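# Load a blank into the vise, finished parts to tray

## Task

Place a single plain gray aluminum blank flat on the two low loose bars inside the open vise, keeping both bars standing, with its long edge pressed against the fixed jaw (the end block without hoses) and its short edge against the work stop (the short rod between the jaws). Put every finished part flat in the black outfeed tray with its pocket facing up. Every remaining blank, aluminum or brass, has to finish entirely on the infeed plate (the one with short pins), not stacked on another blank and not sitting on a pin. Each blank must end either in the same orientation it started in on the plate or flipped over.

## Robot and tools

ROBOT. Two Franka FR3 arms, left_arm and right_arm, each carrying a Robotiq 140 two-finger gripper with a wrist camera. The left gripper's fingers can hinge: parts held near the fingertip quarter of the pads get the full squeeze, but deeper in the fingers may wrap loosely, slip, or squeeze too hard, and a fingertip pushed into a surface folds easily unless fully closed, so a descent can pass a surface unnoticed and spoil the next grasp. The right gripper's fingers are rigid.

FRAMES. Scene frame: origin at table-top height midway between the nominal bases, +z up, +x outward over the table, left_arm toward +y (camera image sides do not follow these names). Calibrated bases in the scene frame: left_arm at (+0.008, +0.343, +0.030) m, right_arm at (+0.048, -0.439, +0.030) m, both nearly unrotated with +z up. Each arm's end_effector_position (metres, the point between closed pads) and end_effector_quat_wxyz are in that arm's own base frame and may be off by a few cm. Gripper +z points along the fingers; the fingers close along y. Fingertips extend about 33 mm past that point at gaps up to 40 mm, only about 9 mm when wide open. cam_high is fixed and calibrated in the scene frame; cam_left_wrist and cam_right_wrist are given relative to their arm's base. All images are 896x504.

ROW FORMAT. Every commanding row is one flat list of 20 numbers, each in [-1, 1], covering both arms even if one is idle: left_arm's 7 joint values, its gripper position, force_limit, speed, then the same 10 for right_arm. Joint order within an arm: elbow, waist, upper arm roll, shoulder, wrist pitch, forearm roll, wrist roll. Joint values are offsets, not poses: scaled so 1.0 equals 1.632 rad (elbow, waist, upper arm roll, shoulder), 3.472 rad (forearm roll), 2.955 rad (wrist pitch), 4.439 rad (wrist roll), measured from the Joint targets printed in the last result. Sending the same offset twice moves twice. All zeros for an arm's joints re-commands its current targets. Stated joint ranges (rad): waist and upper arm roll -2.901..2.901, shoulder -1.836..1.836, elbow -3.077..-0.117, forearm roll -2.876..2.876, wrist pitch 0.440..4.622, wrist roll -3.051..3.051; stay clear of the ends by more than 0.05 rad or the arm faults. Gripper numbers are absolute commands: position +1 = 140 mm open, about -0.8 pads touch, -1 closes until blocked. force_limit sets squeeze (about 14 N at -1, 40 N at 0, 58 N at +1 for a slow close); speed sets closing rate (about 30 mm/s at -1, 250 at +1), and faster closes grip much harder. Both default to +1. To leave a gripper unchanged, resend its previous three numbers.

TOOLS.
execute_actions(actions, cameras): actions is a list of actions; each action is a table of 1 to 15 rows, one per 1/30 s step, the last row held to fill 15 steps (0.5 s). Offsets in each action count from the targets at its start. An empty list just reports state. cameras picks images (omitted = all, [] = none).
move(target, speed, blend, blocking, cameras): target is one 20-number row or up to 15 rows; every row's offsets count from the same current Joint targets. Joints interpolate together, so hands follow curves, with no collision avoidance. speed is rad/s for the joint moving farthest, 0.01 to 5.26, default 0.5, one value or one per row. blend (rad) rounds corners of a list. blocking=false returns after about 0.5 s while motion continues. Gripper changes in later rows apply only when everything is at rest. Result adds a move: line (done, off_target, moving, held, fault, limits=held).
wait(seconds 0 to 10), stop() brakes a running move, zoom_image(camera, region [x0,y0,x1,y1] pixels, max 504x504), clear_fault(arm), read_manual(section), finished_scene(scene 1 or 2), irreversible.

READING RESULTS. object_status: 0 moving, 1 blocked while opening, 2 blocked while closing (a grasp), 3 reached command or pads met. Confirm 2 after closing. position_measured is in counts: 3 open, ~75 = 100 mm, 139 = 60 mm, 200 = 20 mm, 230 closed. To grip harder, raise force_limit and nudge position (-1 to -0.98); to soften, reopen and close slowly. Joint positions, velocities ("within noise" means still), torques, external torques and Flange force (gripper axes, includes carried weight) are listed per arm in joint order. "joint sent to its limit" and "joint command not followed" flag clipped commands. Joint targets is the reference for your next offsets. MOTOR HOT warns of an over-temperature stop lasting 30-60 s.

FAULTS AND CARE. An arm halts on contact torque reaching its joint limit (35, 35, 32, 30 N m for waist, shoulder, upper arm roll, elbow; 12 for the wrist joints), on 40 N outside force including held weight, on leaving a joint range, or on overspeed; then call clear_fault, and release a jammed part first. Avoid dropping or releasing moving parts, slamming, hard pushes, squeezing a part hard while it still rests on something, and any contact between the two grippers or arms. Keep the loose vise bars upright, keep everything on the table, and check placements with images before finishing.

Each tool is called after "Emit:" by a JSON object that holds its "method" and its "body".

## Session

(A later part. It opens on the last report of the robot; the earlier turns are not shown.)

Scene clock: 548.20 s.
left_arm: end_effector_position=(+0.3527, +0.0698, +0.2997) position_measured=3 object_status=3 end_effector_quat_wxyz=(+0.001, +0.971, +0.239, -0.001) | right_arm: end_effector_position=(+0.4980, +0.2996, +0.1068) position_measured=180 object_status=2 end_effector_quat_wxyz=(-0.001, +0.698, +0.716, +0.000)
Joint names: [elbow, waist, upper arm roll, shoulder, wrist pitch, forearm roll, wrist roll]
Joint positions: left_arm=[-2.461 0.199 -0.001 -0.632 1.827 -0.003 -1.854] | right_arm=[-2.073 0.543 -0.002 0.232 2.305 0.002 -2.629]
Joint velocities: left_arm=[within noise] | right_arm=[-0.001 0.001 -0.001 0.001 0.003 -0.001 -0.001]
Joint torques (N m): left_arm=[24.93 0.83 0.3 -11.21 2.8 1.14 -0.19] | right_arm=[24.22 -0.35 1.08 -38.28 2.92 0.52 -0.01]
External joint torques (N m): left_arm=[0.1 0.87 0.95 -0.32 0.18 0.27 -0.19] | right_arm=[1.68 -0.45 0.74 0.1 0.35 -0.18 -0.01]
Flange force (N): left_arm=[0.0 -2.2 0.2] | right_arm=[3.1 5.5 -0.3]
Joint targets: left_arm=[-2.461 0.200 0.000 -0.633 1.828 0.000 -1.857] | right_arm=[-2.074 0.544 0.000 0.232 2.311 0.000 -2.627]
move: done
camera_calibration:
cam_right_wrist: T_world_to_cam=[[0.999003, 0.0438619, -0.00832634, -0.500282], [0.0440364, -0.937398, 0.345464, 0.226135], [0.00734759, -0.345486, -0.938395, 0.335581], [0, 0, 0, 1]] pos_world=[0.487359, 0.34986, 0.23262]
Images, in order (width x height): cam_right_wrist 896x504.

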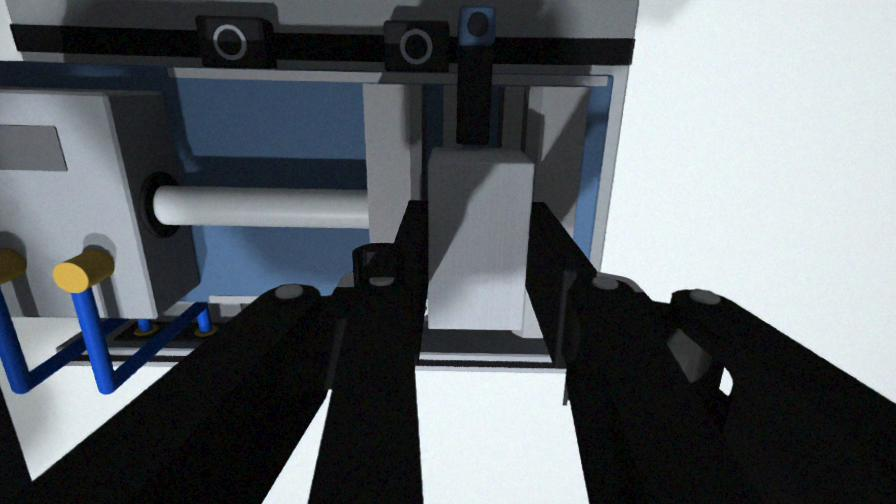

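Emit:
{"method": "move", "body": {"target": [0,0,0,0,0,0,0,1,1,1,-0.00096,0,0,0.0018,0.00153,0,0,-1,-1,-1], "speed": 0.02, "cameras": []}}

Emit:
{"method": "move", "body": {"target": [0,0,0,0,0,0,0,1,1,1,-0.00096,0,0,0.0018,0.00153,0,0,-1,-1,-1], "speed": 0.02, "cameras": ["cam_right_wrist"]}}

Emit:
{"method": "zoom_image", "body": {"camera": "cam_right_wrist", "region": [410, 70, 550, 180]}}

Scene clock: 554.83 s.
left_arm: end_effector_position=(+0.3527, +0.0698, +0.2996) position_measured=3 object_status=3 end_effector_quat_wxyz=(+0.001, +0.971, +0.239, -0.001) | right_arm: end_effector_position=(+0.4980, +0.2996, +0.1048) position_measured=180 object_status=2 end_effector_quat_wxyz=(-0.001, +0.698, +0.716, +0.000)
Joint names: [elbow, waist, upper arm roll, shoulder, wrist pitch, forearm roll, wrist roll]
Joint positions: left_arm=[-2.461 0.199 -0.001 -0.632 1.827 -0.003 -1.854] | right_arm=[-2.075 0.543 -0.002 0.235 2.31 0.002 -2.629]
Joint velocities: left_arm=[within noise] | right_arm=[0 -0.001 0 -0.002 0.003 0 0.001]
Joint torques (N m): left_arm=[24.94 0.84 0.31 -11.22 2.82 1.13 -0.2] | right_arm=[24.18 -0.33 1.04 -38.29 2.93 0.49 0.05]
External joint torques (N m): left_arm=[0.21 0.85 0.95 -0.43 0.22 0.27 -0.2] | right_arm=[1.69 -0.19 0.93 0.18 0.36 -0.22 0.05]
Flange force (N): left_arm=[-0.1 -2.2 0.0] | right_arm=[3.7 5.4 -0.1]
Joint targets: left_arm=[-2.461 0.200 0.000 -0.633 1.828 0.000 -1.857] | right_arm=[-2.075 0.544 0.000 0.235 2.316 0.000 -2.627]
move: done
No camera images: "cameras" was empty.

Scene clock: 555.53 s.
left_arm: end_effector_position=(+0.3527, +0.0698, +0.2996) position_measured=3 object_status=3 end_effector_quat_wxyz=(+0.001, +0.971, +0.239, -0.001) | right_arm: end_effector_position=(+0.4979, +0.2996, +0.1028) position_measured=180 object_status=2 end_effector_quat_wxyz=(-0.001, +0.698, +0.716, +0.000)
Joint names: [elbow, waist, upper arm roll, shoulder, wrist pitch, forearm roll, wrist roll]
Joint positions: left_arm=[-2.461 0.199 -0.001 -0.632 1.827 -0.003 -1.854] | right_arm=[-2.076 0.543 -0.002 0.238 2.314 0.002 -2.629]
Joint velocities: within noise
Joint torques (N m): left_arm=[24.96 0.79 0.34 -11.19 2.8 1.12 -0.19] | right_arm=[24.29 -0.35 1.11 -38.34 2.96 0.52 0.03]
External joint torques (N m): left_arm=[0.16 0.79 0.96 -0.35 0.19 0.25 -0.19] | right_arm=[1.82 -0.18 1.02 0.18 0.39 -0.18 0.03]
Flange force (N): left_arm=[0.0 -2.1 0.0] | right_arm=[3.9 5.8 -0.1]
Joint targets: left_arm=[-2.461 0.200 0.000 -0.633 1.828 0.000 -1.857] | right_arm=[-2.077 0.544 0.000 0.238 2.320 0.000 -2.627]
move: done
camera_calibration:
cam_right_wrist: T_world_to_cam=[[0.999007, 0.0437679, -0.00829253, -0.500191], [0.0439366, -0.937403, 0.345465, 0.227536], [0.00734685, -0.345486, -0.938395, 0.331922], [0, 0, 0, 1]] pos_world=[0.487259, 0.34986, 0.22872]
Images, in order (width x height): cam_right_wrist 896x504.

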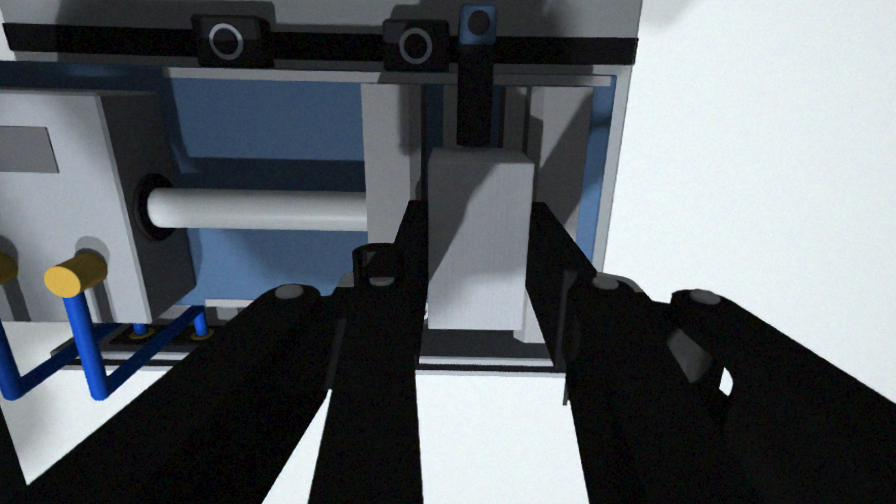

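Scaled by 3.600 from the camera's 896x504 image, which has a finer 1280x720 frame.

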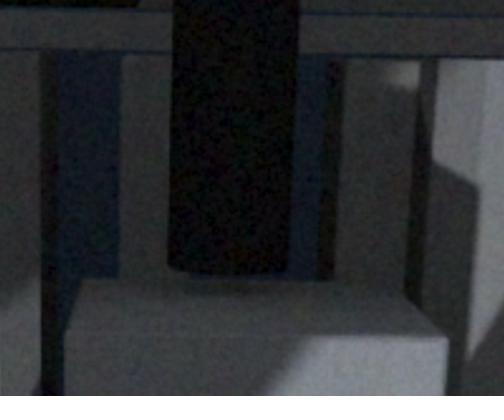

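Emit:
{"method": "move", "body": {"target": [0,0,0,0,0,0,0,1,1,1,-0.00096,0,0,0.0018,0.00153,0,0,-1,-1,-1], "speed": 0.02, "cameras": []}}

Emit:
{"method": "move", "body": {"target": [0,0,0,0,0,0,0,1,1,1,-0.00096,0,0,0.0018,0.00153,0,0,-1,-1,-1], "speed": 0.02, "cameras": ["cam_right_wrist"]}}

Emit:
{"method": "zoom_image", "body": {"camera": "cam_right_wrist", "region": [410, 70, 550, 180]}}

Scene clock: 560.73 s.
left_arm: end_effector_position=(+0.3527, +0.0698, +0.2996) position_measured=3 object_status=3 end_effector_quat_wxyz=(+0.001, +0.971, +0.239, -0.001) | right_arm: end_effector_position=(+0.4980, +0.2997, +0.1011) position_measured=180 object_status=2 end_effector_quat_wxyz=(-0.001, +0.698, +0.716, +0.000)
Joint names: [elbow, waist, upper arm roll, shoulder, wrist pitch, forearm roll, wrist roll]
Joint positions: left_arm=[-2.461 0.199 -0.001 -0.632 1.827 -0.003 -1.854] | right_arm=[-2.078 0.543 -0.002 0.241 2.319 0.002 -2.629]
Joint velocities: within noise
Joint torques (N m): left_arm=[24.93 0.82 0.3 -11.19 2.81 1.12 -0.2] | right_arm=[24.23 -0.36 1.12 -38.17 2.91 0.49 0.12]
External joint torques (N m): left_arm=[0.25 0.88 0.97 -0.47 0.21 0.26 -0.2] | right_arm=[1.91 -0.25 0.99 0.25 0.35 -0.21 0.12]
Flange force (N): left_arm=[-0.1 -2.3 -0.1] | right_arm=[4.2 6.3 -0.1]
Joint targets: left_arm=[-2.461 0.200 0.000 -0.633 1.828 0.000 -1.857] | right_arm=[-2.078 0.544 0.000 0.241 2.325 0.000 -2.627]
move: done
No camera images: "cameras" was empty.

Scene clock: 561.43 s.
left_arm: end_effector_position=(+0.3527, +0.0698, +0.2996) position_measured=3 object_status=3 end_effector_quat_wxyz=(+0.001, +0.971, +0.239, -0.001) | right_arm: end_effector_position=(+0.4989, +0.3001, +0.1011) position_measured=180 object_status=2 end_effector_quat_wxyz=(+0.000, +0.698, +0.716, +0.002)
Joint names: [elbow, waist, upper arm roll, shoulder, wrist pitch, forearm roll, wrist roll]
Joint positions: left_arm=[-2.461 0.199 -0.001 -0.632 1.827 -0.003 -1.854] | right_arm=[-2.078 0.543 -0.002 0.241 2.323 0.002 -2.629]
Joint velocities: within noise
Joint torques (N m): left_arm=[24.94 0.84 0.3 -11.21 2.81 1.14 -0.22] | right_arm=[23.41 -0.36 1.15 -36.57 3.02 0.49 0.07]
External joint torques (N m): left_arm=[0.15 0.87 0.96 -0.41 0.19 0.28 -0.22] | right_arm=[1.02 -0.25 1 1.94 0.44 -0.2 0.07]
Flange force (N): left_arm=[-0.2 -2.2 0.1] | right_arm=[4.6 7.1 3.4]
Joint targets: left_arm=[-2.461 0.200 0.000 -0.633 1.828 0.000 -1.857] | right_arm=[-2.080 0.544 0.000 0.244 2.329 0.000 -2.627]
move: done
camera_calibration:
cam_right_wrist: T_world_to_cam=[[0.999025, 0.0438532, -0.00505085, -0.501515], [0.0429151, -0.938055, 0.343819, 0.229496], [0.0103396, -0.343701, -0.939022, 0.328484], [0, 0, 0, 1]] pos_world=[0.487781, 0.350173, 0.227016]
Images, in order (width x height): cam_right_wrist 896x504.

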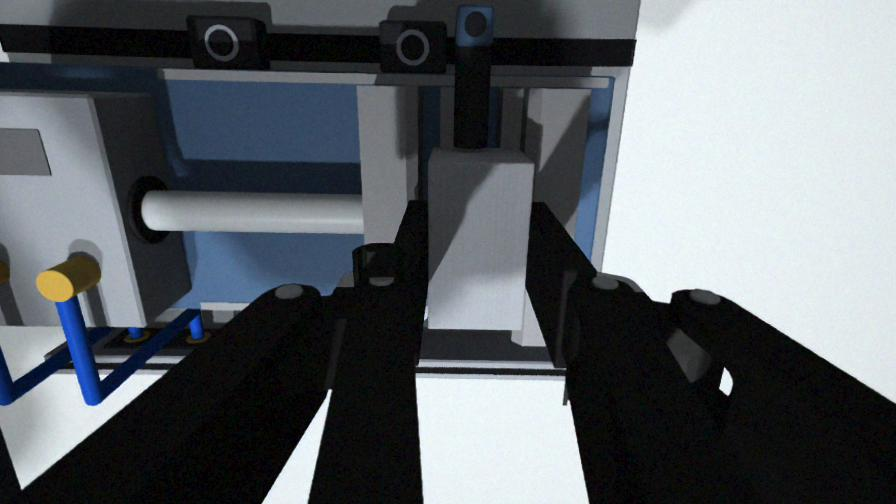

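Scaled by 3.600 from the camera's 896x504 image, which has a finer 1280x720 frame.

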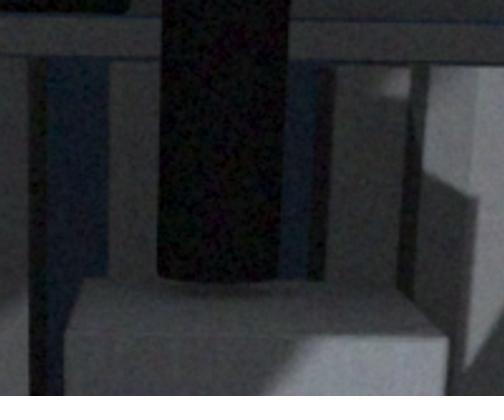

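Emit:
{"method": "move", "body": {"target": [0,0,0,0,0,0,0,1,1,1,0.0014,0,0,-0.0027,-0.0023,0,0,-1,-1,-1], "speed": 0.02, "cameras": []}}

Emit:
{"method": "move", "body": {"target": [0,0,0,0,0,0,0,1,1,1,0.0020,-0.00055,0,0.0014,-0.0003,0,-0.0002,-1,-1,-1], "speed": 0.02, "cameras": []}}

Emit:
{"method": "move", "body": {"target": [0,0,0,0,0,0,0,1,1,1,0.0020,-0.00055,0,0.0014,-0.0003,0,-0.0002,-1,-1,-1], "speed": 0.02, "cameras": ["cam_right_wrist"]}}

Emit:
{"method": "zoom_image", "body": {"camera": "cam_right_wrist", "region": [410, 70, 550, 180]}}

Scene clock: 577.37 s.
left_arm: end_effector_position=(+0.3527, +0.0698, +0.2996) position_measured=3 object_status=3 end_effector_quat_wxyz=(+0.001, +0.971, +0.239, -0.001) | right_arm: end_effector_position=(+0.4989, +0.3002, +0.1011) position_measured=180 object_status=2 end_effector_quat_wxyz=(+0.000, +0.698, +0.716, +0.002)
Joint names: [elbow, waist, upper arm roll, shoulder, wrist pitch, forearm roll, wrist roll]
Joint positions: left_arm=[-2.461 0.199 -0.001 -0.632 1.827 -0.003 -1.854] | right_arm=[-2.078 0.543 -0.002 0.241 2.323 0.002 -2.629]
Joint velocities: within noise
Joint torques (N m): left_arm=[24.92 0.85 0.26 -11.24 2.8 1.12 -0.21] | right_arm=[24.21 -0.28 1.14 -38.7 2.72 0.48 0.04]
External joint torques (N m): left_arm=[0.27 0.9 0.92 -0.55 0.21 0.27 -0.21] | right_arm=[1.88 -0.3 0.87 -0.27 0.15 -0.21 0.04]
Flange force (N): left_arm=[-0.4 -2.3 -0.2] | right_arm=[3.4 5.4 -1.3]
Joint targets: left_arm=[-2.461 0.200 0.000 -0.633 1.828 0.000 -1.857] | right_arm=[-2.078 0.544 0.000 0.239 2.322 0.000 -2.627]
move: done
No camera images: "cameras" was empty.

Scene clock: 578.07 s.
left_arm: end_effector_position=(+0.3527, +0.0698, +0.2996) position_measured=3 object_status=3 end_effector_quat_wxyz=(+0.001, +0.971, +0.239, -0.001) | right_arm: end_effector_position=(+0.4991, +0.3003, +0.1011) position_measured=180 object_status=2 end_effector_quat_wxyz=(+0.000, +0.698, +0.716, +0.002)
Joint names: [elbow, waist, upper arm roll, shoulder, wrist pitch, forearm roll, wrist roll]
Joint positions: left_arm=[-2.461 0.199 -0.001 -0.632 1.827 -0.003 -1.854] | right_arm=[-2.078 0.543 -0.002 0.241 2.323 0.002 -2.629]
Joint velocities: within noise
Joint torques (N m): left_arm=[24.94 0.84 0.3 -11.2 2.79 1.12 -0.16] | right_arm=[25.18 -0.39 1.07 -38.22 2.67 0.5 0.01]
External joint torques (N m): left_arm=[0.13 0.76 0.82 -0.34 0.18 0.25 -0.16] | right_arm=[2.81 -0.4 0.82 0.32 0.1 -0.19 0.01]
Flange force (N): left_arm=[-0.1 -2.0 0.1] | right_arm=[5.8 10.0 -1.1]
Joint targets: left_arm=[-2.461 0.200 0.000 -0.633 1.828 0.000 -1.857] | right_arm=[-2.074 0.543 0.000 0.241 2.322 0.000 -2.627]
move: done
No camera images: "cameras" was empty.

Scene clock: 578.77 s.
left_arm: end_effector_position=(+0.3527, +0.0698, +0.2996) position_measured=3 object_status=3 end_effector_quat_wxyz=(+0.001, +0.971, +0.239, -0.001) | right_arm: end_effector_position=(+0.4992, +0.3004, +0.1011) position_measured=180 object_status=2 end_effector_quat_wxyz=(+0.000, +0.698, +0.716, +0.001)
Joint names: [elbow, waist, upper arm roll, shoulder, wrist pitch, forearm roll, wrist roll]
Joint positions: left_arm=[-2.461 0.199 -0.001 -0.632 1.827 -0.003 -1.854] | right_arm=[-2.075 0.543 -0.002 0.243 2.32 0.002 -2.629]
Joint velocities: within noise
Joint torques (N m): left_arm=[24.91 0.8 0.33 -11.2 2.79 1.12 -0.21] | right_arm=[25.59 -0.38 1 -37.79 3.02 0.47 -0.06]
External joint torques (N m): left_arm=[0.24 0.8 0.94 -0.52 0.2 0.26 -0.21] | right_arm=[3.27 -0.32 0.8 0.64 0.46 -0.22 -0.06]
Flange force (N): left_arm=[-0.4 -2.2 -0.2] | right_arm=[6.8 11.9 -0.1]
Joint targets: left_arm=[-2.461 0.200 0.000 -0.633 1.828 0.000 -1.857] | right_arm=[-2.071 0.542 0.000 0.244 2.321 0.000 -2.628]
move: done
camera_calibration:
cam_right_wrist: T_world_to_cam=[[0.999019, 0.0438177, -0.00634973, -0.501808], [0.0433212, -0.937773, 0.344537, 0.229286], [0.00914219, -0.344474, -0.938751, 0.329375], [0, 0, 0, 1]] pos_world=[0.488372, 0.350467, 0.227018]
Images, in order (width x height): cam_right_wrist 896x504.

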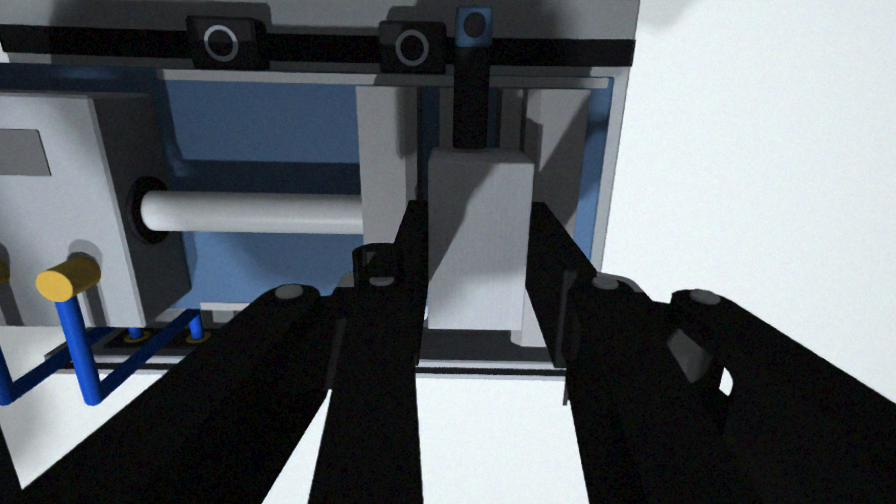

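Scaled by 3.600 from the camera's 896x504 image, which has a finer 1280x720 frame.

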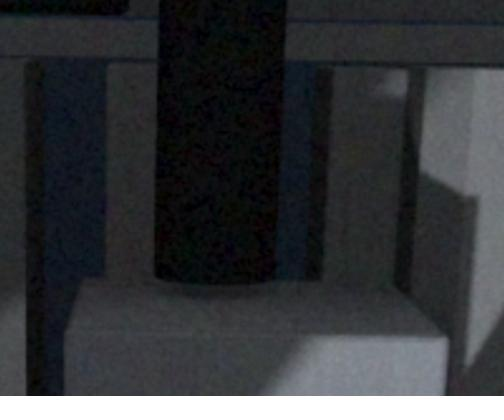

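Emit:
{"method": "move", "body": {"target": [0,0,0,0,0,0,0,1,1,1,0.0012,0.0009,0,0.00085,-0.0002,0,0.00033,-1,-1,-1], "speed": 0.02, "cameras": []}}

Emit:
{"method": "move", "body": {"target": [0,0,0,0,0,0,0,1,1,1,0.0012,0.0009,0,0.00085,-0.0002,0,0.00033,-1,-1,-1], "speed": 0.02, "cameras": ["cam_right_wrist"]}}

Emit:
{"method": "zoom_image", "body": {"camera": "cam_right_wrist", "region": [410, 70, 550, 180]}}

Scene clock: 590.83 s.
left_arm: end_effector_position=(+0.3527, +0.0698, +0.2996) position_measured=3 object_status=3 end_effector_quat_wxyz=(+0.001, +0.971, +0.239, -0.001) | right_arm: end_effector_position=(+0.4992, +0.3004, +0.1011) position_measured=180 object_status=2 end_effector_quat_wxyz=(-0.001, +0.698, +0.716, +0.001)
Joint names: [elbow, waist, upper arm roll, shoulder, wrist pitch, forearm roll, wrist roll]
Joint positions: left_arm=[-2.461 0.199 -0.001 -0.632 1.827 -0.003 -1.854] | right_arm=[-2.073 0.543 -0.002 0.244 2.318 0.002 -2.629]
Joint velocities: within noise
Joint torques (N m): left_arm=[24.96 0.84 0.29 -11.2 2.81 1.13 -0.2] | right_arm=[25.29 -0.41 1.09 -37.64 3.16 0.5 0.02]
External joint torques (N m): left_arm=[0.27 0.81 0.85 -0.46 0.21 0.27 -0.2] | right_arm=[2.94 -0.45 0.81 0.89 0.59 -0.2 0.02]
Flange force (N): left_arm=[-0.1 -2.0 -0.2] | right_arm=[6.4 11.2 0.7]
Joint targets: left_arm=[-2.461 0.200 0.000 -0.633 1.828 0.000 -1.857] | right_arm=[-2.069 0.543 0.000 0.245 2.320 0.000 -2.627]
move: done
No camera images: "cameras" was empty.

Scene clock: 591.53 s.
left_arm: end_effector_position=(+0.3527, +0.0698, +0.2996) position_measured=3 object_status=3 end_effector_quat_wxyz=(+0.001, +0.971, +0.239, -0.001) | right_arm: end_effector_position=(+0.4993, +0.3006, +0.1011) position_measured=180 object_status=2 end_effector_quat_wxyz=(-0.001, +0.698, +0.716, +0.000)
Joint names: [elbow, waist, upper arm roll, shoulder, wrist pitch, forearm roll, wrist roll]
Joint positions: left_arm=[-2.461 0.199 -0.001 -0.632 1.827 -0.003 -1.854] | right_arm=[-2.071 0.543 -0.002 0.245 2.316 0.002 -2.627]
Joint velocities: within noise
Joint torques (N m): left_arm=[24.91 0.83 0.25 -11.19 2.8 1.13 -0.22] | right_arm=[25.45 0.36 1.17 -37.48 3.3 0.49 -0.03]
External joint torques (N m): left_arm=[0.11 0.84 0.88 -0.33 0.19 0.27 -0.22] | right_arm=[2.99 0.36 0.92 1.26 0.72 -0.21 -0.02]
Flange force (N): left_arm=[-0.1 -2.0 0.2] | right_arm=[7.7 11.7 1.6]
Joint targets: left_arm=[-2.461 0.200 0.000 -0.633 1.828 0.000 -1.857] | right_arm=[-2.067 0.545 0.000 0.246 2.320 0.000 -2.625]
move: done
camera_calibration:
cam_right_wrist: T_world_to_cam=[[0.999049, 0.0428212, -0.00827024, -0.501439], [0.0430405, -0.937445, 0.345464, 0.229448], [0.00704027, -0.345491, -0.938396, 0.330813], [0, 0, 0, 1]] pos_world=[0.488757, 0.35086, 0.22702]
Images, in order (width x height): cam_right_wrist 896x504.

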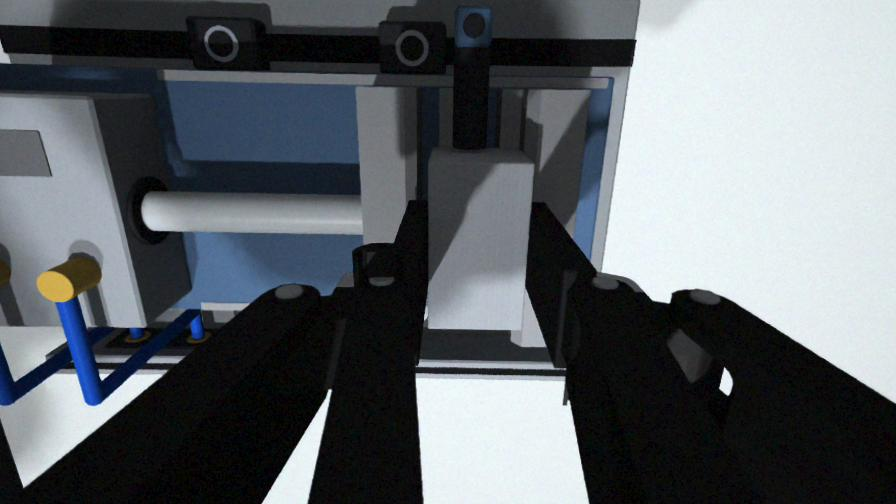

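Scaled by 3.600 from the camera's 896x504 image, which has a finer 1280x720 frame.

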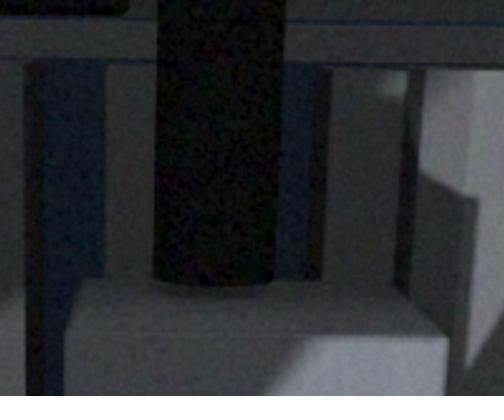

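Emit:
{"method": "move", "body": {"target": [0,0,0,0,0,0,0,1,1,1,0.0017,0.0009,0,-0.00006,-0.00097,0,0.00033,-1,-1,-1], "speed": 0.02, "cameras": []}}

Emit:
{"method": "move", "body": {"target": [0,0,0,0,0,0,0,1,1,1,0.0012,0.0009,0,0.00085,-0.0002,0,0.00033,-1,-1,-1], "speed": 0.02, "cameras": ["cam_right_wrist"]}}

Emit:
{"method": "zoom_image", "body": {"camera": "cam_right_wrist", "region": [410, 70, 550, 180]}}

Scene clock: 595.90 s.
left_arm: end_effector_position=(+0.3527, +0.0698, +0.2996) position_measured=3 object_status=3 end_effector_quat_wxyz=(+0.001, +0.971, +0.239, -0.001) | right_arm: end_effector_position=(+0.4993, +0.3017, +0.1012) position_measured=180 object_status=2 end_effector_quat_wxyz=(-0.001, +0.698, +0.716, +0.000)
Joint names: [elbow, waist, upper arm roll, shoulder, wrist pitch, forearm roll, wrist roll]
Joint positions: left_arm=[-2.461 0.199 -0.001 -0.632 1.827 -0.003 -1.854] | right_arm=[-2.069 0.545 -0.002 0.247 2.315 0.002 -2.626]
Joint velocities: within noise
Joint torques (N m): left_arm=[24.89 0.83 0.29 -11.2 2.8 1.13 -0.17] | right_arm=[25.6 0.11 0.97 -38.58 3.09 0.5 0.03]
External joint torques (N m): left_arm=[0.11 0.81 0.88 -0.4 0.18 0.26 -0.17] | right_arm=[3.25 0.19 0.79 0.07 0.53 -0.2 0.03]
Flange force (N): left_arm=[-0.3 -2.2 0.1] | right_arm=[6.7 10.1 -0.9]
Joint targets: left_arm=[-2.461 0.200 0.000 -0.633 1.828 0.000 -1.857] | right_arm=[-2.064 0.546 0.000 0.246 2.317 0.000 -2.624]
move: done
No camera images: "cameras" was empty.

Scene clock: 596.60 s.
left_arm: end_effector_position=(+0.3527, +0.0698, +0.2996) position_measured=3 object_status=3 end_effector_quat_wxyz=(+0.001, +0.971, +0.239, -0.001) | right_arm: end_effector_position=(+0.4993, +0.3022, +0.1012) position_measured=180 object_status=2 end_effector_quat_wxyz=(-0.001, +0.698, +0.716, +0.000)
Joint names: [elbow, waist, upper arm roll, shoulder, wrist pitch, forearm roll, wrist roll]
Joint positions: left_arm=[-2.461 0.199 -0.001 -0.632 1.827 -0.003 -1.854] | right_arm=[-2.067 0.545 -0.002 0.248 2.314 0.002 -2.625]
Joint velocities: within noise
Joint torques (N m): left_arm=[24.94 0.82 0.3 -11.14 2.8 1.12 -0.19] | right_arm=[25.89 0.71 1.66 -38.44 3.18 0.5 0.04]
External joint torques (N m): left_arm=[0.16 0.81 0.9 -0.25 0.19 0.25 -0.19] | right_arm=[3.47 0.69 1.39 0.3 0.61 -0.19 0.04]
Flange force (N): left_arm=[0.3 -2.0 0.1] | right_arm=[8.2 10.8 -0.5]
Joint targets: left_arm=[-2.461 0.200 0.000 -0.633 1.828 0.000 -1.857] | right_arm=[-2.062 0.548 0.000 0.248 2.316 0.000 -2.623]
move: done
camera_calibration:
cam_right_wrist: T_world_to_cam=[[0.999031, 0.043084, -0.00902545, -0.501415], [0.043545, -0.937258, 0.345906, 0.230532], [0.00644382, -0.345963, -0.938226, 0.331785], [0, 0, 0, 1]] pos_world=[0.488753, 0.352457, 0.227022]
Images, in order (width x height): cam_right_wrist 896x504.

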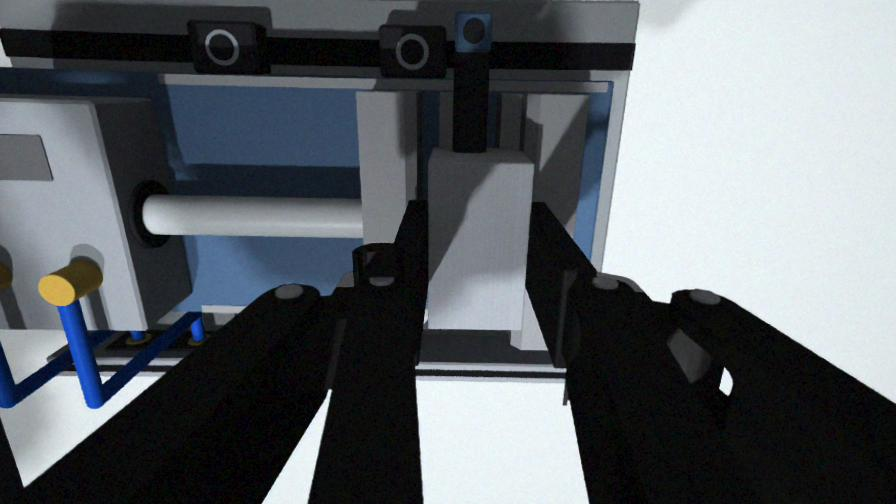

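Scaled by 3.600 from the camera's 896x504 image, which has a finer 1280x720 frame.

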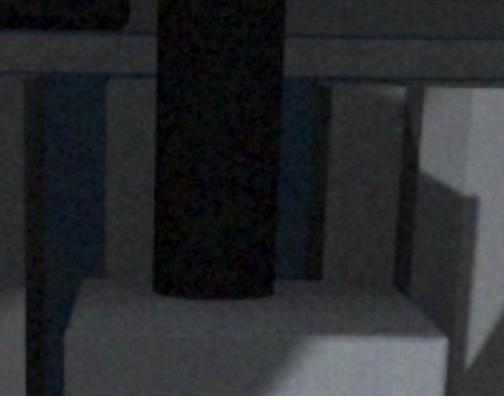

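Emit:
{"method": "move", "body": {"target": [0,0,0,0,0,0,0,1,1,1,0.0012,0.0009,0,0.00085,-0.0002,0,0.00033,-1,-1,-1], "speed": 0.02, "cameras": []}}

Emit:
{"method": "move", "body": {"target": [0,0,0,0,0,0,0,1,1,1,0.0012,0.0009,0,0.00085,-0.0002,0,0.00033,-1,-1,-1], "speed": 0.02, "cameras": ["cam_right_wrist"]}}

Emit:
{"method": "zoom_image", "body": {"camera": "cam_right_wrist", "region": [410, 70, 550, 180]}}

Scene clock: 601.93 s.
left_arm: end_effector_position=(+0.3527, +0.0698, +0.2996) position_measured=3 object_status=3 end_effector_quat_wxyz=(+0.001, +0.971, +0.239, -0.001) | right_arm: end_effector_position=(+0.4993, +0.3022, +0.1012) position_measured=180 object_status=2 end_effector_quat_wxyz=(-0.001, +0.698, +0.716, -0.001)
Joint names: [elbow, waist, upper arm roll, shoulder, wrist pitch, forearm roll, wrist roll]
Joint positions: left_arm=[-2.461 0.199 -0.001 -0.632 1.827 -0.003 -1.854] | right_arm=[-2.065 0.545 -0.002 0.249 2.312 0.002 -2.624]
Joint velocities: within noise
Joint torques (N m): left_arm=[24.96 0.82 0.3 -11.16 2.79 1.11 -0.22] | right_arm=[25.85 1.38 2.27 -38.09 3.38 0.73 0.1]
External joint torques (N m): left_arm=[0.2 0.76 0.83 -0.31 0.19 0.25 -0.22] | right_arm=[3.65 1.32 1.96 0.43 0.86 0.03 0.1]
Flange force (N): left_arm=[0.1 -1.8 -0.1] | right_arm=[9.5 10.9 0.1]
Joint targets: left_arm=[-2.461 0.200 0.000 -0.633 1.828 0.000 -1.857] | right_arm=[-2.060 0.549 0.000 0.249 2.315 0.000 -2.621]
move: done
No camera images: "cameras" was empty.

Scene clock: 602.63 s.
left_arm: end_effector_position=(+0.3527, +0.0698, +0.2996) position_measured=3 object_status=3 end_effector_quat_wxyz=(+0.001, +0.971, +0.239, -0.001) | right_arm: end_effector_position=(+0.4993, +0.3023, +0.1012) position_measured=180 object_status=2 end_effector_quat_wxyz=(-0.001, +0.698, +0.716, -0.002)
Joint names: [elbow, waist, upper arm roll, shoulder, wrist pitch, forearm roll, wrist roll]
Joint positions: left_arm=[-2.461 0.199 -0.001 -0.632 1.827 -0.003 -1.854] | right_arm=[-2.063 0.546 -0.002 0.25 2.309 0.001 -2.623]
Joint velocities: within noise
Joint torques (N m): left_arm=[24.91 0.85 0.26 -11.21 2.79 1.13 -0.19] | right_arm=[25.99 1.89 2.55 -37.98 3.58 0.91 0.14]
External joint torques (N m): left_arm=[0.23 0.87 0.9 -0.43 0.2 0.27 -0.19] | right_arm=[3.58 2.06 2.45 0.82 1.02 0.22 0.14]
Flange force (N): left_arm=[-0.1 -2.1 -0.1] | right_arm=[10.8 10.8 1.1]
Joint targets: left_arm=[-2.461 0.200 0.000 -0.633 1.828 0.000 -1.857] | right_arm=[-2.058 0.551 0.000 0.251 2.315 0.000 -2.620]
move: done
camera_calibration:
cam_right_wrist: T_world_to_cam=[[0.99903, 0.0427377, -0.0105981, -0.501242], [0.0437536, -0.936493, 0.347946, 0.230078], [0.00494541, -0.348073, -0.937455, 0.33313], [0, 0, 0, 1]] pos_world=[0.489042, 0.352841, 0.226927]
Images, in order (width x height): cam_right_wrist 896x504.

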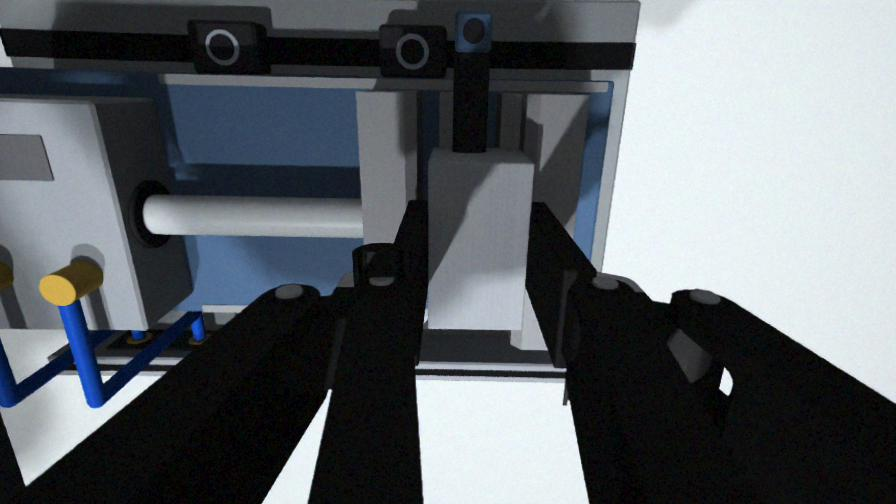

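Scaled by 3.600 from the camera's 896x504 image, which has a finer 1280x720 frame.

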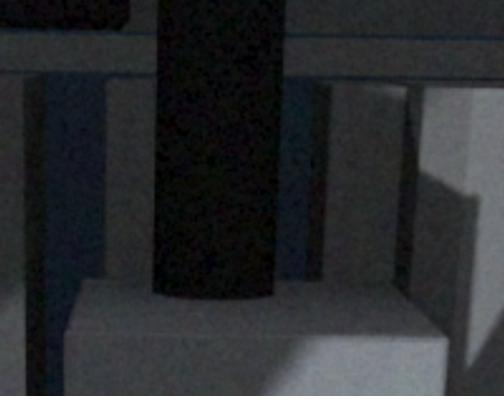

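Emit:
{"method": "move", "body": {"target": [0,0,0,0,0,0,0,1,1,1,-0.00096,0,0,0.0018,0.00153,0,0,-1,-1,-1], "speed": 0.02, "cameras": ["cam_right_wrist"]}}

Emit:
{"method": "zoom_image", "body": {"camera": "cam_right_wrist", "region": [390, 60, 560, 350]}}

Scene clock: 613.20 s.
left_arm: end_effector_position=(+0.3527, +0.0698, +0.2996) position_measured=3 object_status=3 end_effector_quat_wxyz=(+0.001, +0.971, +0.239, -0.001) | right_arm: end_effector_position=(+0.4993, +0.3023, +0.1013) position_measured=180 object_status=2 end_effector_quat_wxyz=(+0.000, +0.698, +0.716, -0.002)
Joint names: [elbow, waist, upper arm roll, shoulder, wrist pitch, forearm roll, wrist roll]
Joint positions: left_arm=[-2.461 0.199 -0.001 -0.632 1.827 -0.003 -1.854] | right_arm=[-2.063 0.546 -0.002 0.25 2.309 0.001 -2.623]
Joint velocities: within noise
Joint torques (N m): left_arm=[24.88 0.82 0.35 -11.22 2.78 1.12 -0.19] | right_arm=[24.93 1.93 2.61 -36.45 3.94 0.94 0.14]
External joint torques (N m): left_arm=[0.14 0.86 1.02 -0.45 0.18 0.26 -0.19] | right_arm=[2.56 1.82 2.27 2.3 1.39 0.25 0.14]
Flange force (N): left_arm=[-0.3 -2.4 0.1] | right_arm=[10.2 10.6 4.9]
Joint targets: left_arm=[-2.461 0.200 0.000 -0.633 1.828 0.000 -1.857] | right_arm=[-2.060 0.551 0.000 0.254 2.319 0.000 -2.620]
move: off_target (right_arm); right_arm: the wrist pitch is farthest, 0.011 rad from its target
camera_calibration:
cam_right_wrist: T_world_to_cam=[[0.999031, 0.0426999, -0.0107054, -0.501208], [0.043754, -0.936384, 0.348238, 0.230064], [0.00484542, -0.348369, -0.937345, 0.333293], [0, 0, 0, 1]] pos_world=[0.489041, 0.352939, 0.226928]
Images, in order (width x height): cam_right_wrist 896x504.

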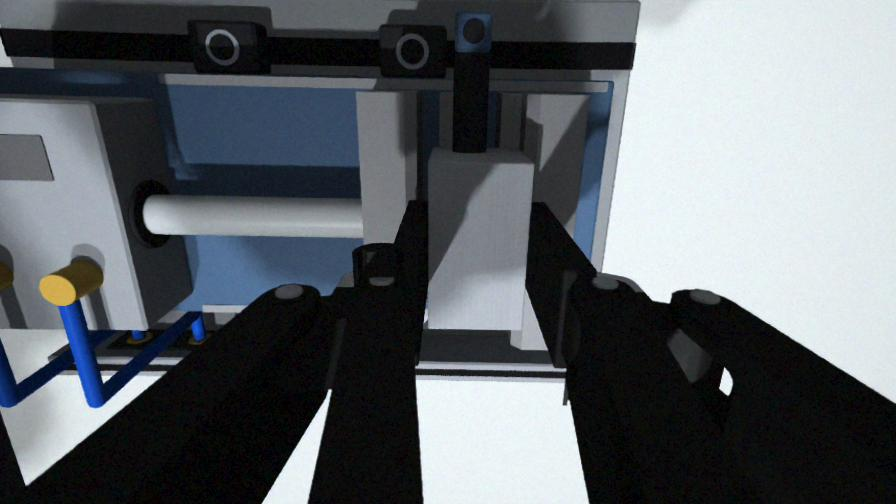

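Scaled by 1.738 from the camera's 896x504 image, which has a finer 1280x720 frame.

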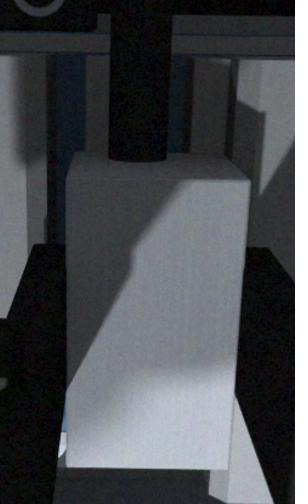

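Emit:
{"method": "move", "body": {"target": [0,0,0,0,0,0,0,1,1,1,0,0,0,0,0,0,0,-0.25,-1,-1], "cameras": ["cam_right_wrist"]}}

Emit:
{"method": "zoom_image", "body": {"camera": "cam_right_wrist", "region": [390, 60, 560, 350]}}

Scene clock: 618.03 s.
left_arm: end_effector_position=(+0.3527, +0.0698, +0.2996) position_measured=3 object_status=3 end_effector_quat_wxyz=(+0.001, +0.971, +0.239, -0.001) | right_arm: end_effector_position=(+0.5002, +0.3048, +0.1011) position_measured=160 object_status=0 end_effector_quat_wxyz=(+0.000, +0.697, +0.717, +0.001)
Joint names: [elbow, waist, upper arm roll, shoulder, wrist pitch, forearm roll, wrist roll]
Joint positions: left_arm=[-2.461 0.199 -0.001 -0.632 1.827 -0.003 -1.854] | right_arm=[-2.062 0.549 -0.002 0.252 2.315 0.001 -2.623]
Joint velocities: within noise
Joint torques (N m): left_arm=[24.92 0.84 0.31 -11.16 2.79 1.12 -0.19] | right_arm=[24.15 0.11 1.21 -37.66 2.75 0.74 0.08]
External joint torques (N m): left_arm=[0.2 0.89 0.97 -0.38 0.19 0.26 -0.19] | right_arm=[1.75 0.17 1.02 1.16 0.18 0.04 0.08]
Flange force (N): left_arm=[0.0 -2.3 0.0] | right_arm=[5.6 7.9 1.0]
Joint targets: left_arm=[-2.461 0.200 0.000 -0.633 1.828 0.000 -1.857] | right_arm=[-2.060 0.551 0.000 0.254 2.319 0.000 -2.620]
move: done
camera_calibration:
cam_right_wrist: T_world_to_cam=[[0.998956, 0.0452695, -0.00619847, -0.503433], [0.0446172, -0.937193, 0.345946, 0.232424], [0.00985164, -0.345861, -0.938234, 0.330886], [0, 0, 0, 1]] pos_world=[0.489277, 0.355057, 0.226921]
Images, in order (width x height): cam_right_wrist 896x504.

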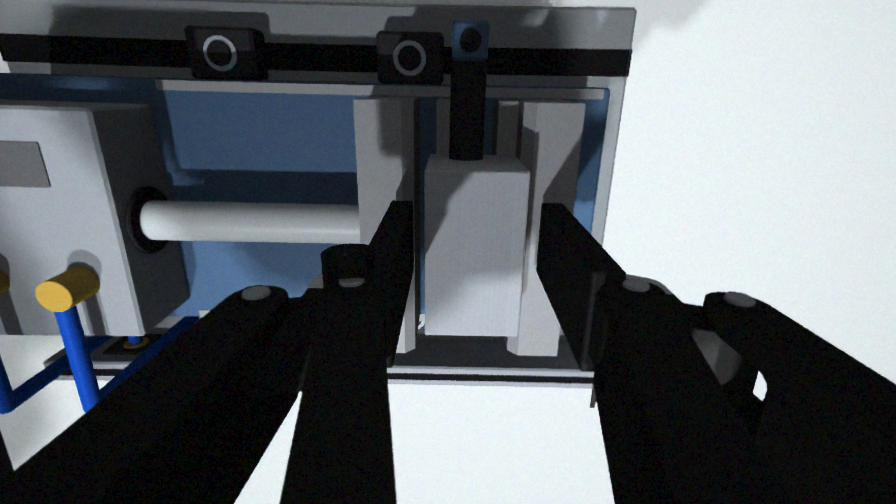

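Scaled by 1.738 from the camera's 896x504 image, which has a finer 1280x720 frame.

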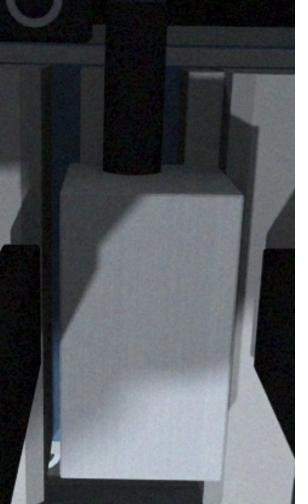

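Emit:
{"method": "move", "body": {"target": [0,0,0,0,0,0,0,1,1,1,0.03615,0,0,-0.05374,-0.05134,0,0,-0.25,-1,-1], "speed": 0.12, "cameras": ["cam_right_wrist"]}}

Emit:
{"method": "zoom_image", "body": {"camera": "cam_right_wrist", "region": [380, 80, 600, 340]}}

Scene clock: 625.67 s.
left_arm: end_effector_position=(+0.3527, +0.0698, +0.2996) position_measured=3 object_status=3 end_effector_quat_wxyz=(+0.001, +0.971, +0.239, -0.001) | right_arm: end_effector_position=(+0.5011, +0.3054, +0.1649) position_measured=160 object_status=3 end_effector_quat_wxyz=(+0.000, +0.697, +0.717, +0.002)
Joint names: [elbow, waist, upper arm roll, shoulder, wrist pitch, forearm roll, wrist roll]
Joint positions: left_arm=[-2.461 0.199 -0.001 -0.632 1.827 -0.003 -1.854] | right_arm=[-2.002 0.549 -0.002 0.166 2.173 0.001 -2.623]
Joint velocities: left_arm=[within noise] | right_arm=[0 -0.001 -0.001 0.001 -0.004 -0.001 0]
Joint torques (N m): left_arm=[24.92 0.81 0.29 -11.15 2.8 1.12 -0.2] | right_arm=[25.28 0.05 1.07 -36.78 2.36 0.83 0.06]
External joint torques (N m): left_arm=[0.14 0.85 0.97 -0.26 0.19 0.26 -0.2] | right_arm=[1.67 -0.01 0.85 0.46 -0.21 0.05 0.06]
Flange force (N): left_arm=[0.2 -2.1 0.1] | right_arm=[4.6 6.6 -1.9]
Joint targets: left_arm=[-2.461 0.200 0.000 -0.633 1.828 0.000 -1.857] | right_arm=[-2.001 0.551 0.000 0.166 2.168 0.000 -2.620]
move: done
camera_calibration:
cam_right_wrist: T_world_to_cam=[[0.998969, 0.0452376, -0.0038783, -0.504344], [0.0438038, -0.937775, 0.34447, 0.211806], [0.011946, -0.344285, -0.938789, 0.389581], [0, 0, 0, 1]] pos_world=[0.489892, 0.355568, 0.290817]
Images, in order (width x height): cam_right_wrist 896x504.

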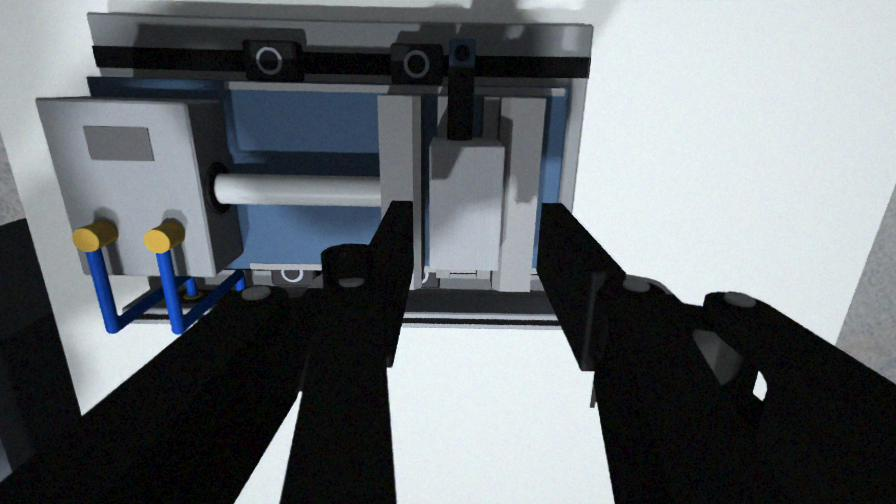

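Scaled by 1.938 from the camera's 896x504 image, which has a finer 1280x720 frame.

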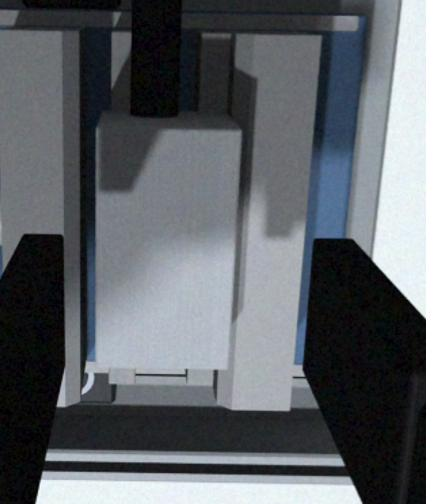

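Emit:
{"method": "zoom_image", "body": {"camera": "cam_right_wrist", "region": [470, 120, 560, 210]}}

Emit:
{"method": "zoom_image", "body": {"camera": "cam_right_wrist", "region": [420, 210, 550, 310]}}

Scaled by 5.600 from the camera's 896x504 image, which has a finer 1280x720 frame.

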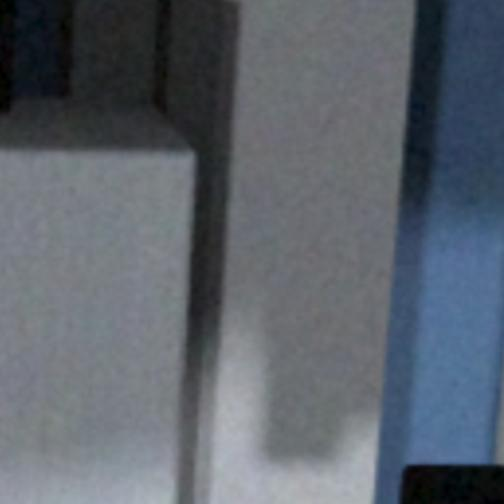

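Scaled by 3.877 from the camera's 896x504 image, which has a finer 1280x720 frame.

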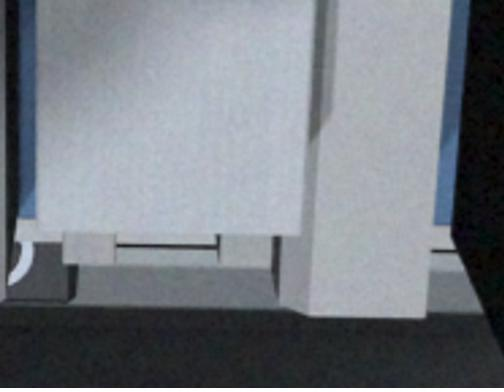

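Emit:
{"method": "move", "body": {"target": [-0.0703,-0.4351,0,0.2672,0.1864,0,0.2998,1,1,1,-0.367,-0.3376,0,-0.5919,-0.1245,0,0,-0.25,-1,-1], "speed": 0.7}}

Emit:
{"method": "zoom_image", "body": {"camera": "cam_left_wrist", "region": [250, 30, 650, 430]}}

Emit:
{"method": "zoom_image", "body": {"camera": "cam_high", "region": [465, 200, 565, 335]}}

Scene clock: 670.93 s.
left_arm: end_effector_position=(+0.3768, -0.2113, +0.1206) position_measured=3 object_status=3 end_effector_quat_wxyz=(+0.001, +0.715, -0.699, +0.000) | right_arm: end_effector_position=(+0.3131, +0.0006, +0.2876) position_measured=160 object_status=3 end_effector_quat_wxyz=(+0.001, +0.865, +0.502, +0.002)
Joint names: [elbow, waist, upper arm roll, shoulder, wrist pitch, forearm roll, wrist roll]
Joint positions: left_arm=[-2.575 -0.509 -0.001 -0.199 2.377 -0.003 -0.531] | right_arm=[-2.599 0.001 0 -0.799 1.804 0.001 -2.622]
Joint velocities: left_arm=[0 0.001 0 0 0 0 0.005] | right_arm=[within noise]
Joint torques (N m): left_arm=[21.66 0.11 0.53 -22.13 2.92 0.75 0.08] | right_arm=[26.01 -0.75 -0.19 -5.79 2.29 0.95 0.04]
External joint torques (N m): left_arm=[0.09 0.23 0.83 0.32 0.33 0.22 0.08] | right_arm=[1.14 -0.71 0.69 -0.26 -0.28 0.02 0.04]
Flange force (N): left_arm=[-0.8 -1.8 1.5] | right_arm=[1.0 0.6 -3.6]
Joint targets: left_arm=[-2.576 -0.510 0.000 -0.197 2.379 0.000 -0.526] | right_arm=[-2.600 0.000 0.000 -0.800 1.800 0.000 -2.620]
move: done
camera_calibration:
cam_left_wrist: T_world_to_cam=[[-0.999746, -0.0224334, 0.0020187, 0.378728], [-0.0204425, 0.941335, 0.336854, 0.174055], [-0.00945705, 0.336727, -0.941555, 0.33118], [0, 0, 0, 1]] pos_world=[0.385322, -0.266865, 0.252429]
cam_right_wrist: T_world_to_cam=[[0.877312, -0.479903, -0.00395799, -0.263841], [-0.449369, -0.824331, 0.344305, 0.0463192], [-0.168496, -0.300284, -0.93885, 0.458443], [0, 0, 0, 1]] pos_world=[0.329531, 0.0492271, 0.413417]

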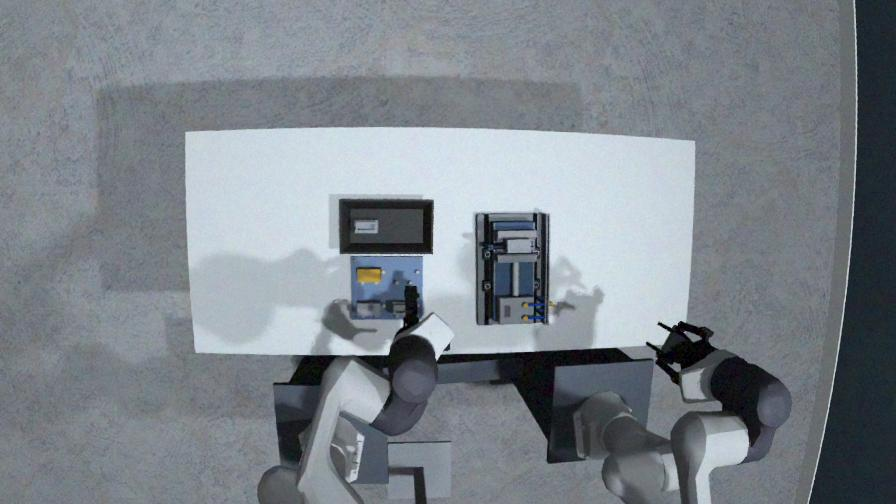

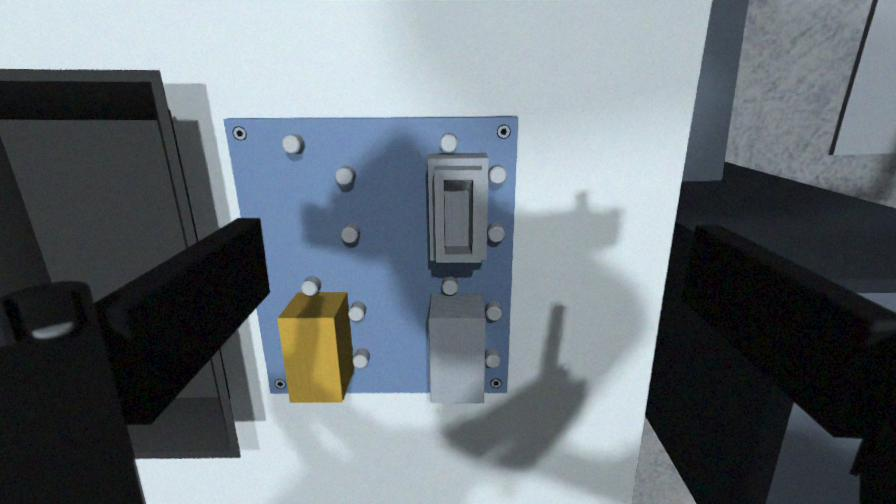

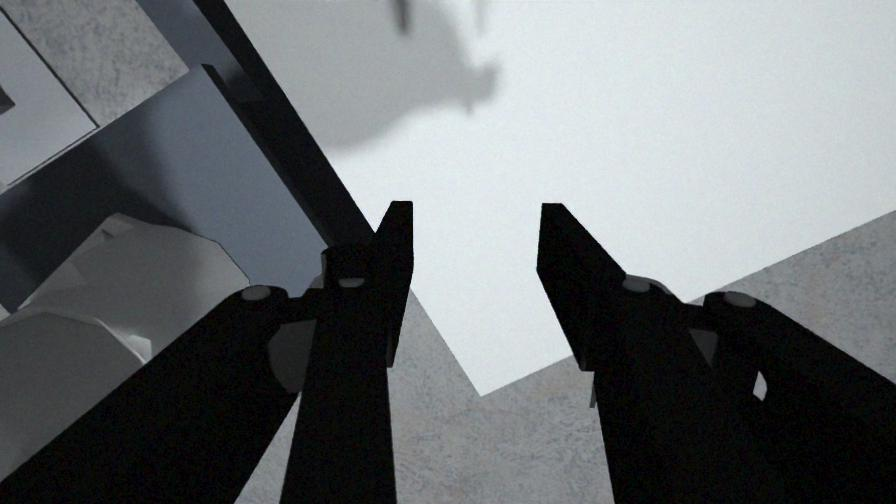

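Scaled by 1.260 from the camera's 896x504 image, which has a finer 1280x720 frame.

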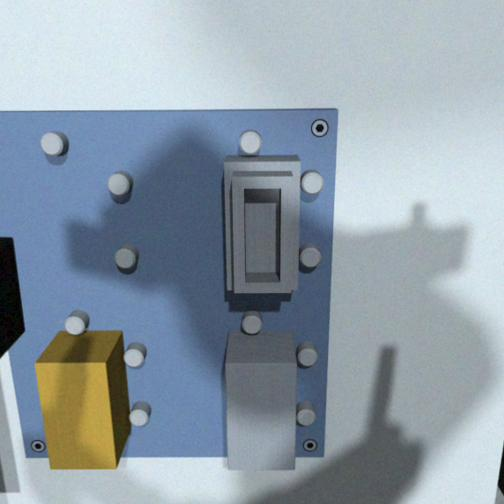

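Scaled by 3.733 from the camera's 896x504 image, which has a finer 1280x720 frame.

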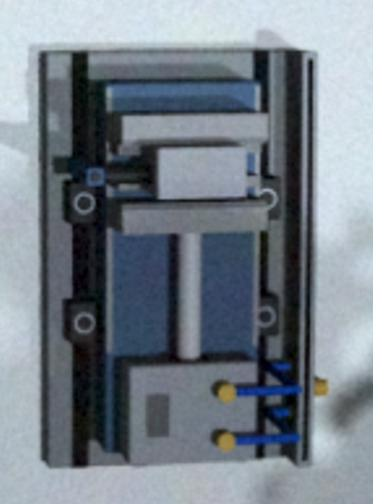

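Emit:
{"method": "zoom_image", "body": {"camera": "cam_left_wrist", "region": [400, 120, 530, 300]}}

Scaled by 2.800 from the camera's 896x504 image, which has a finer 1280x720 frame.

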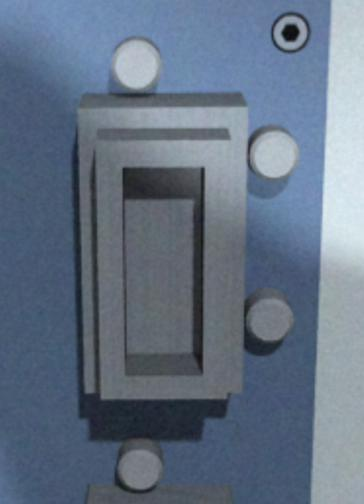

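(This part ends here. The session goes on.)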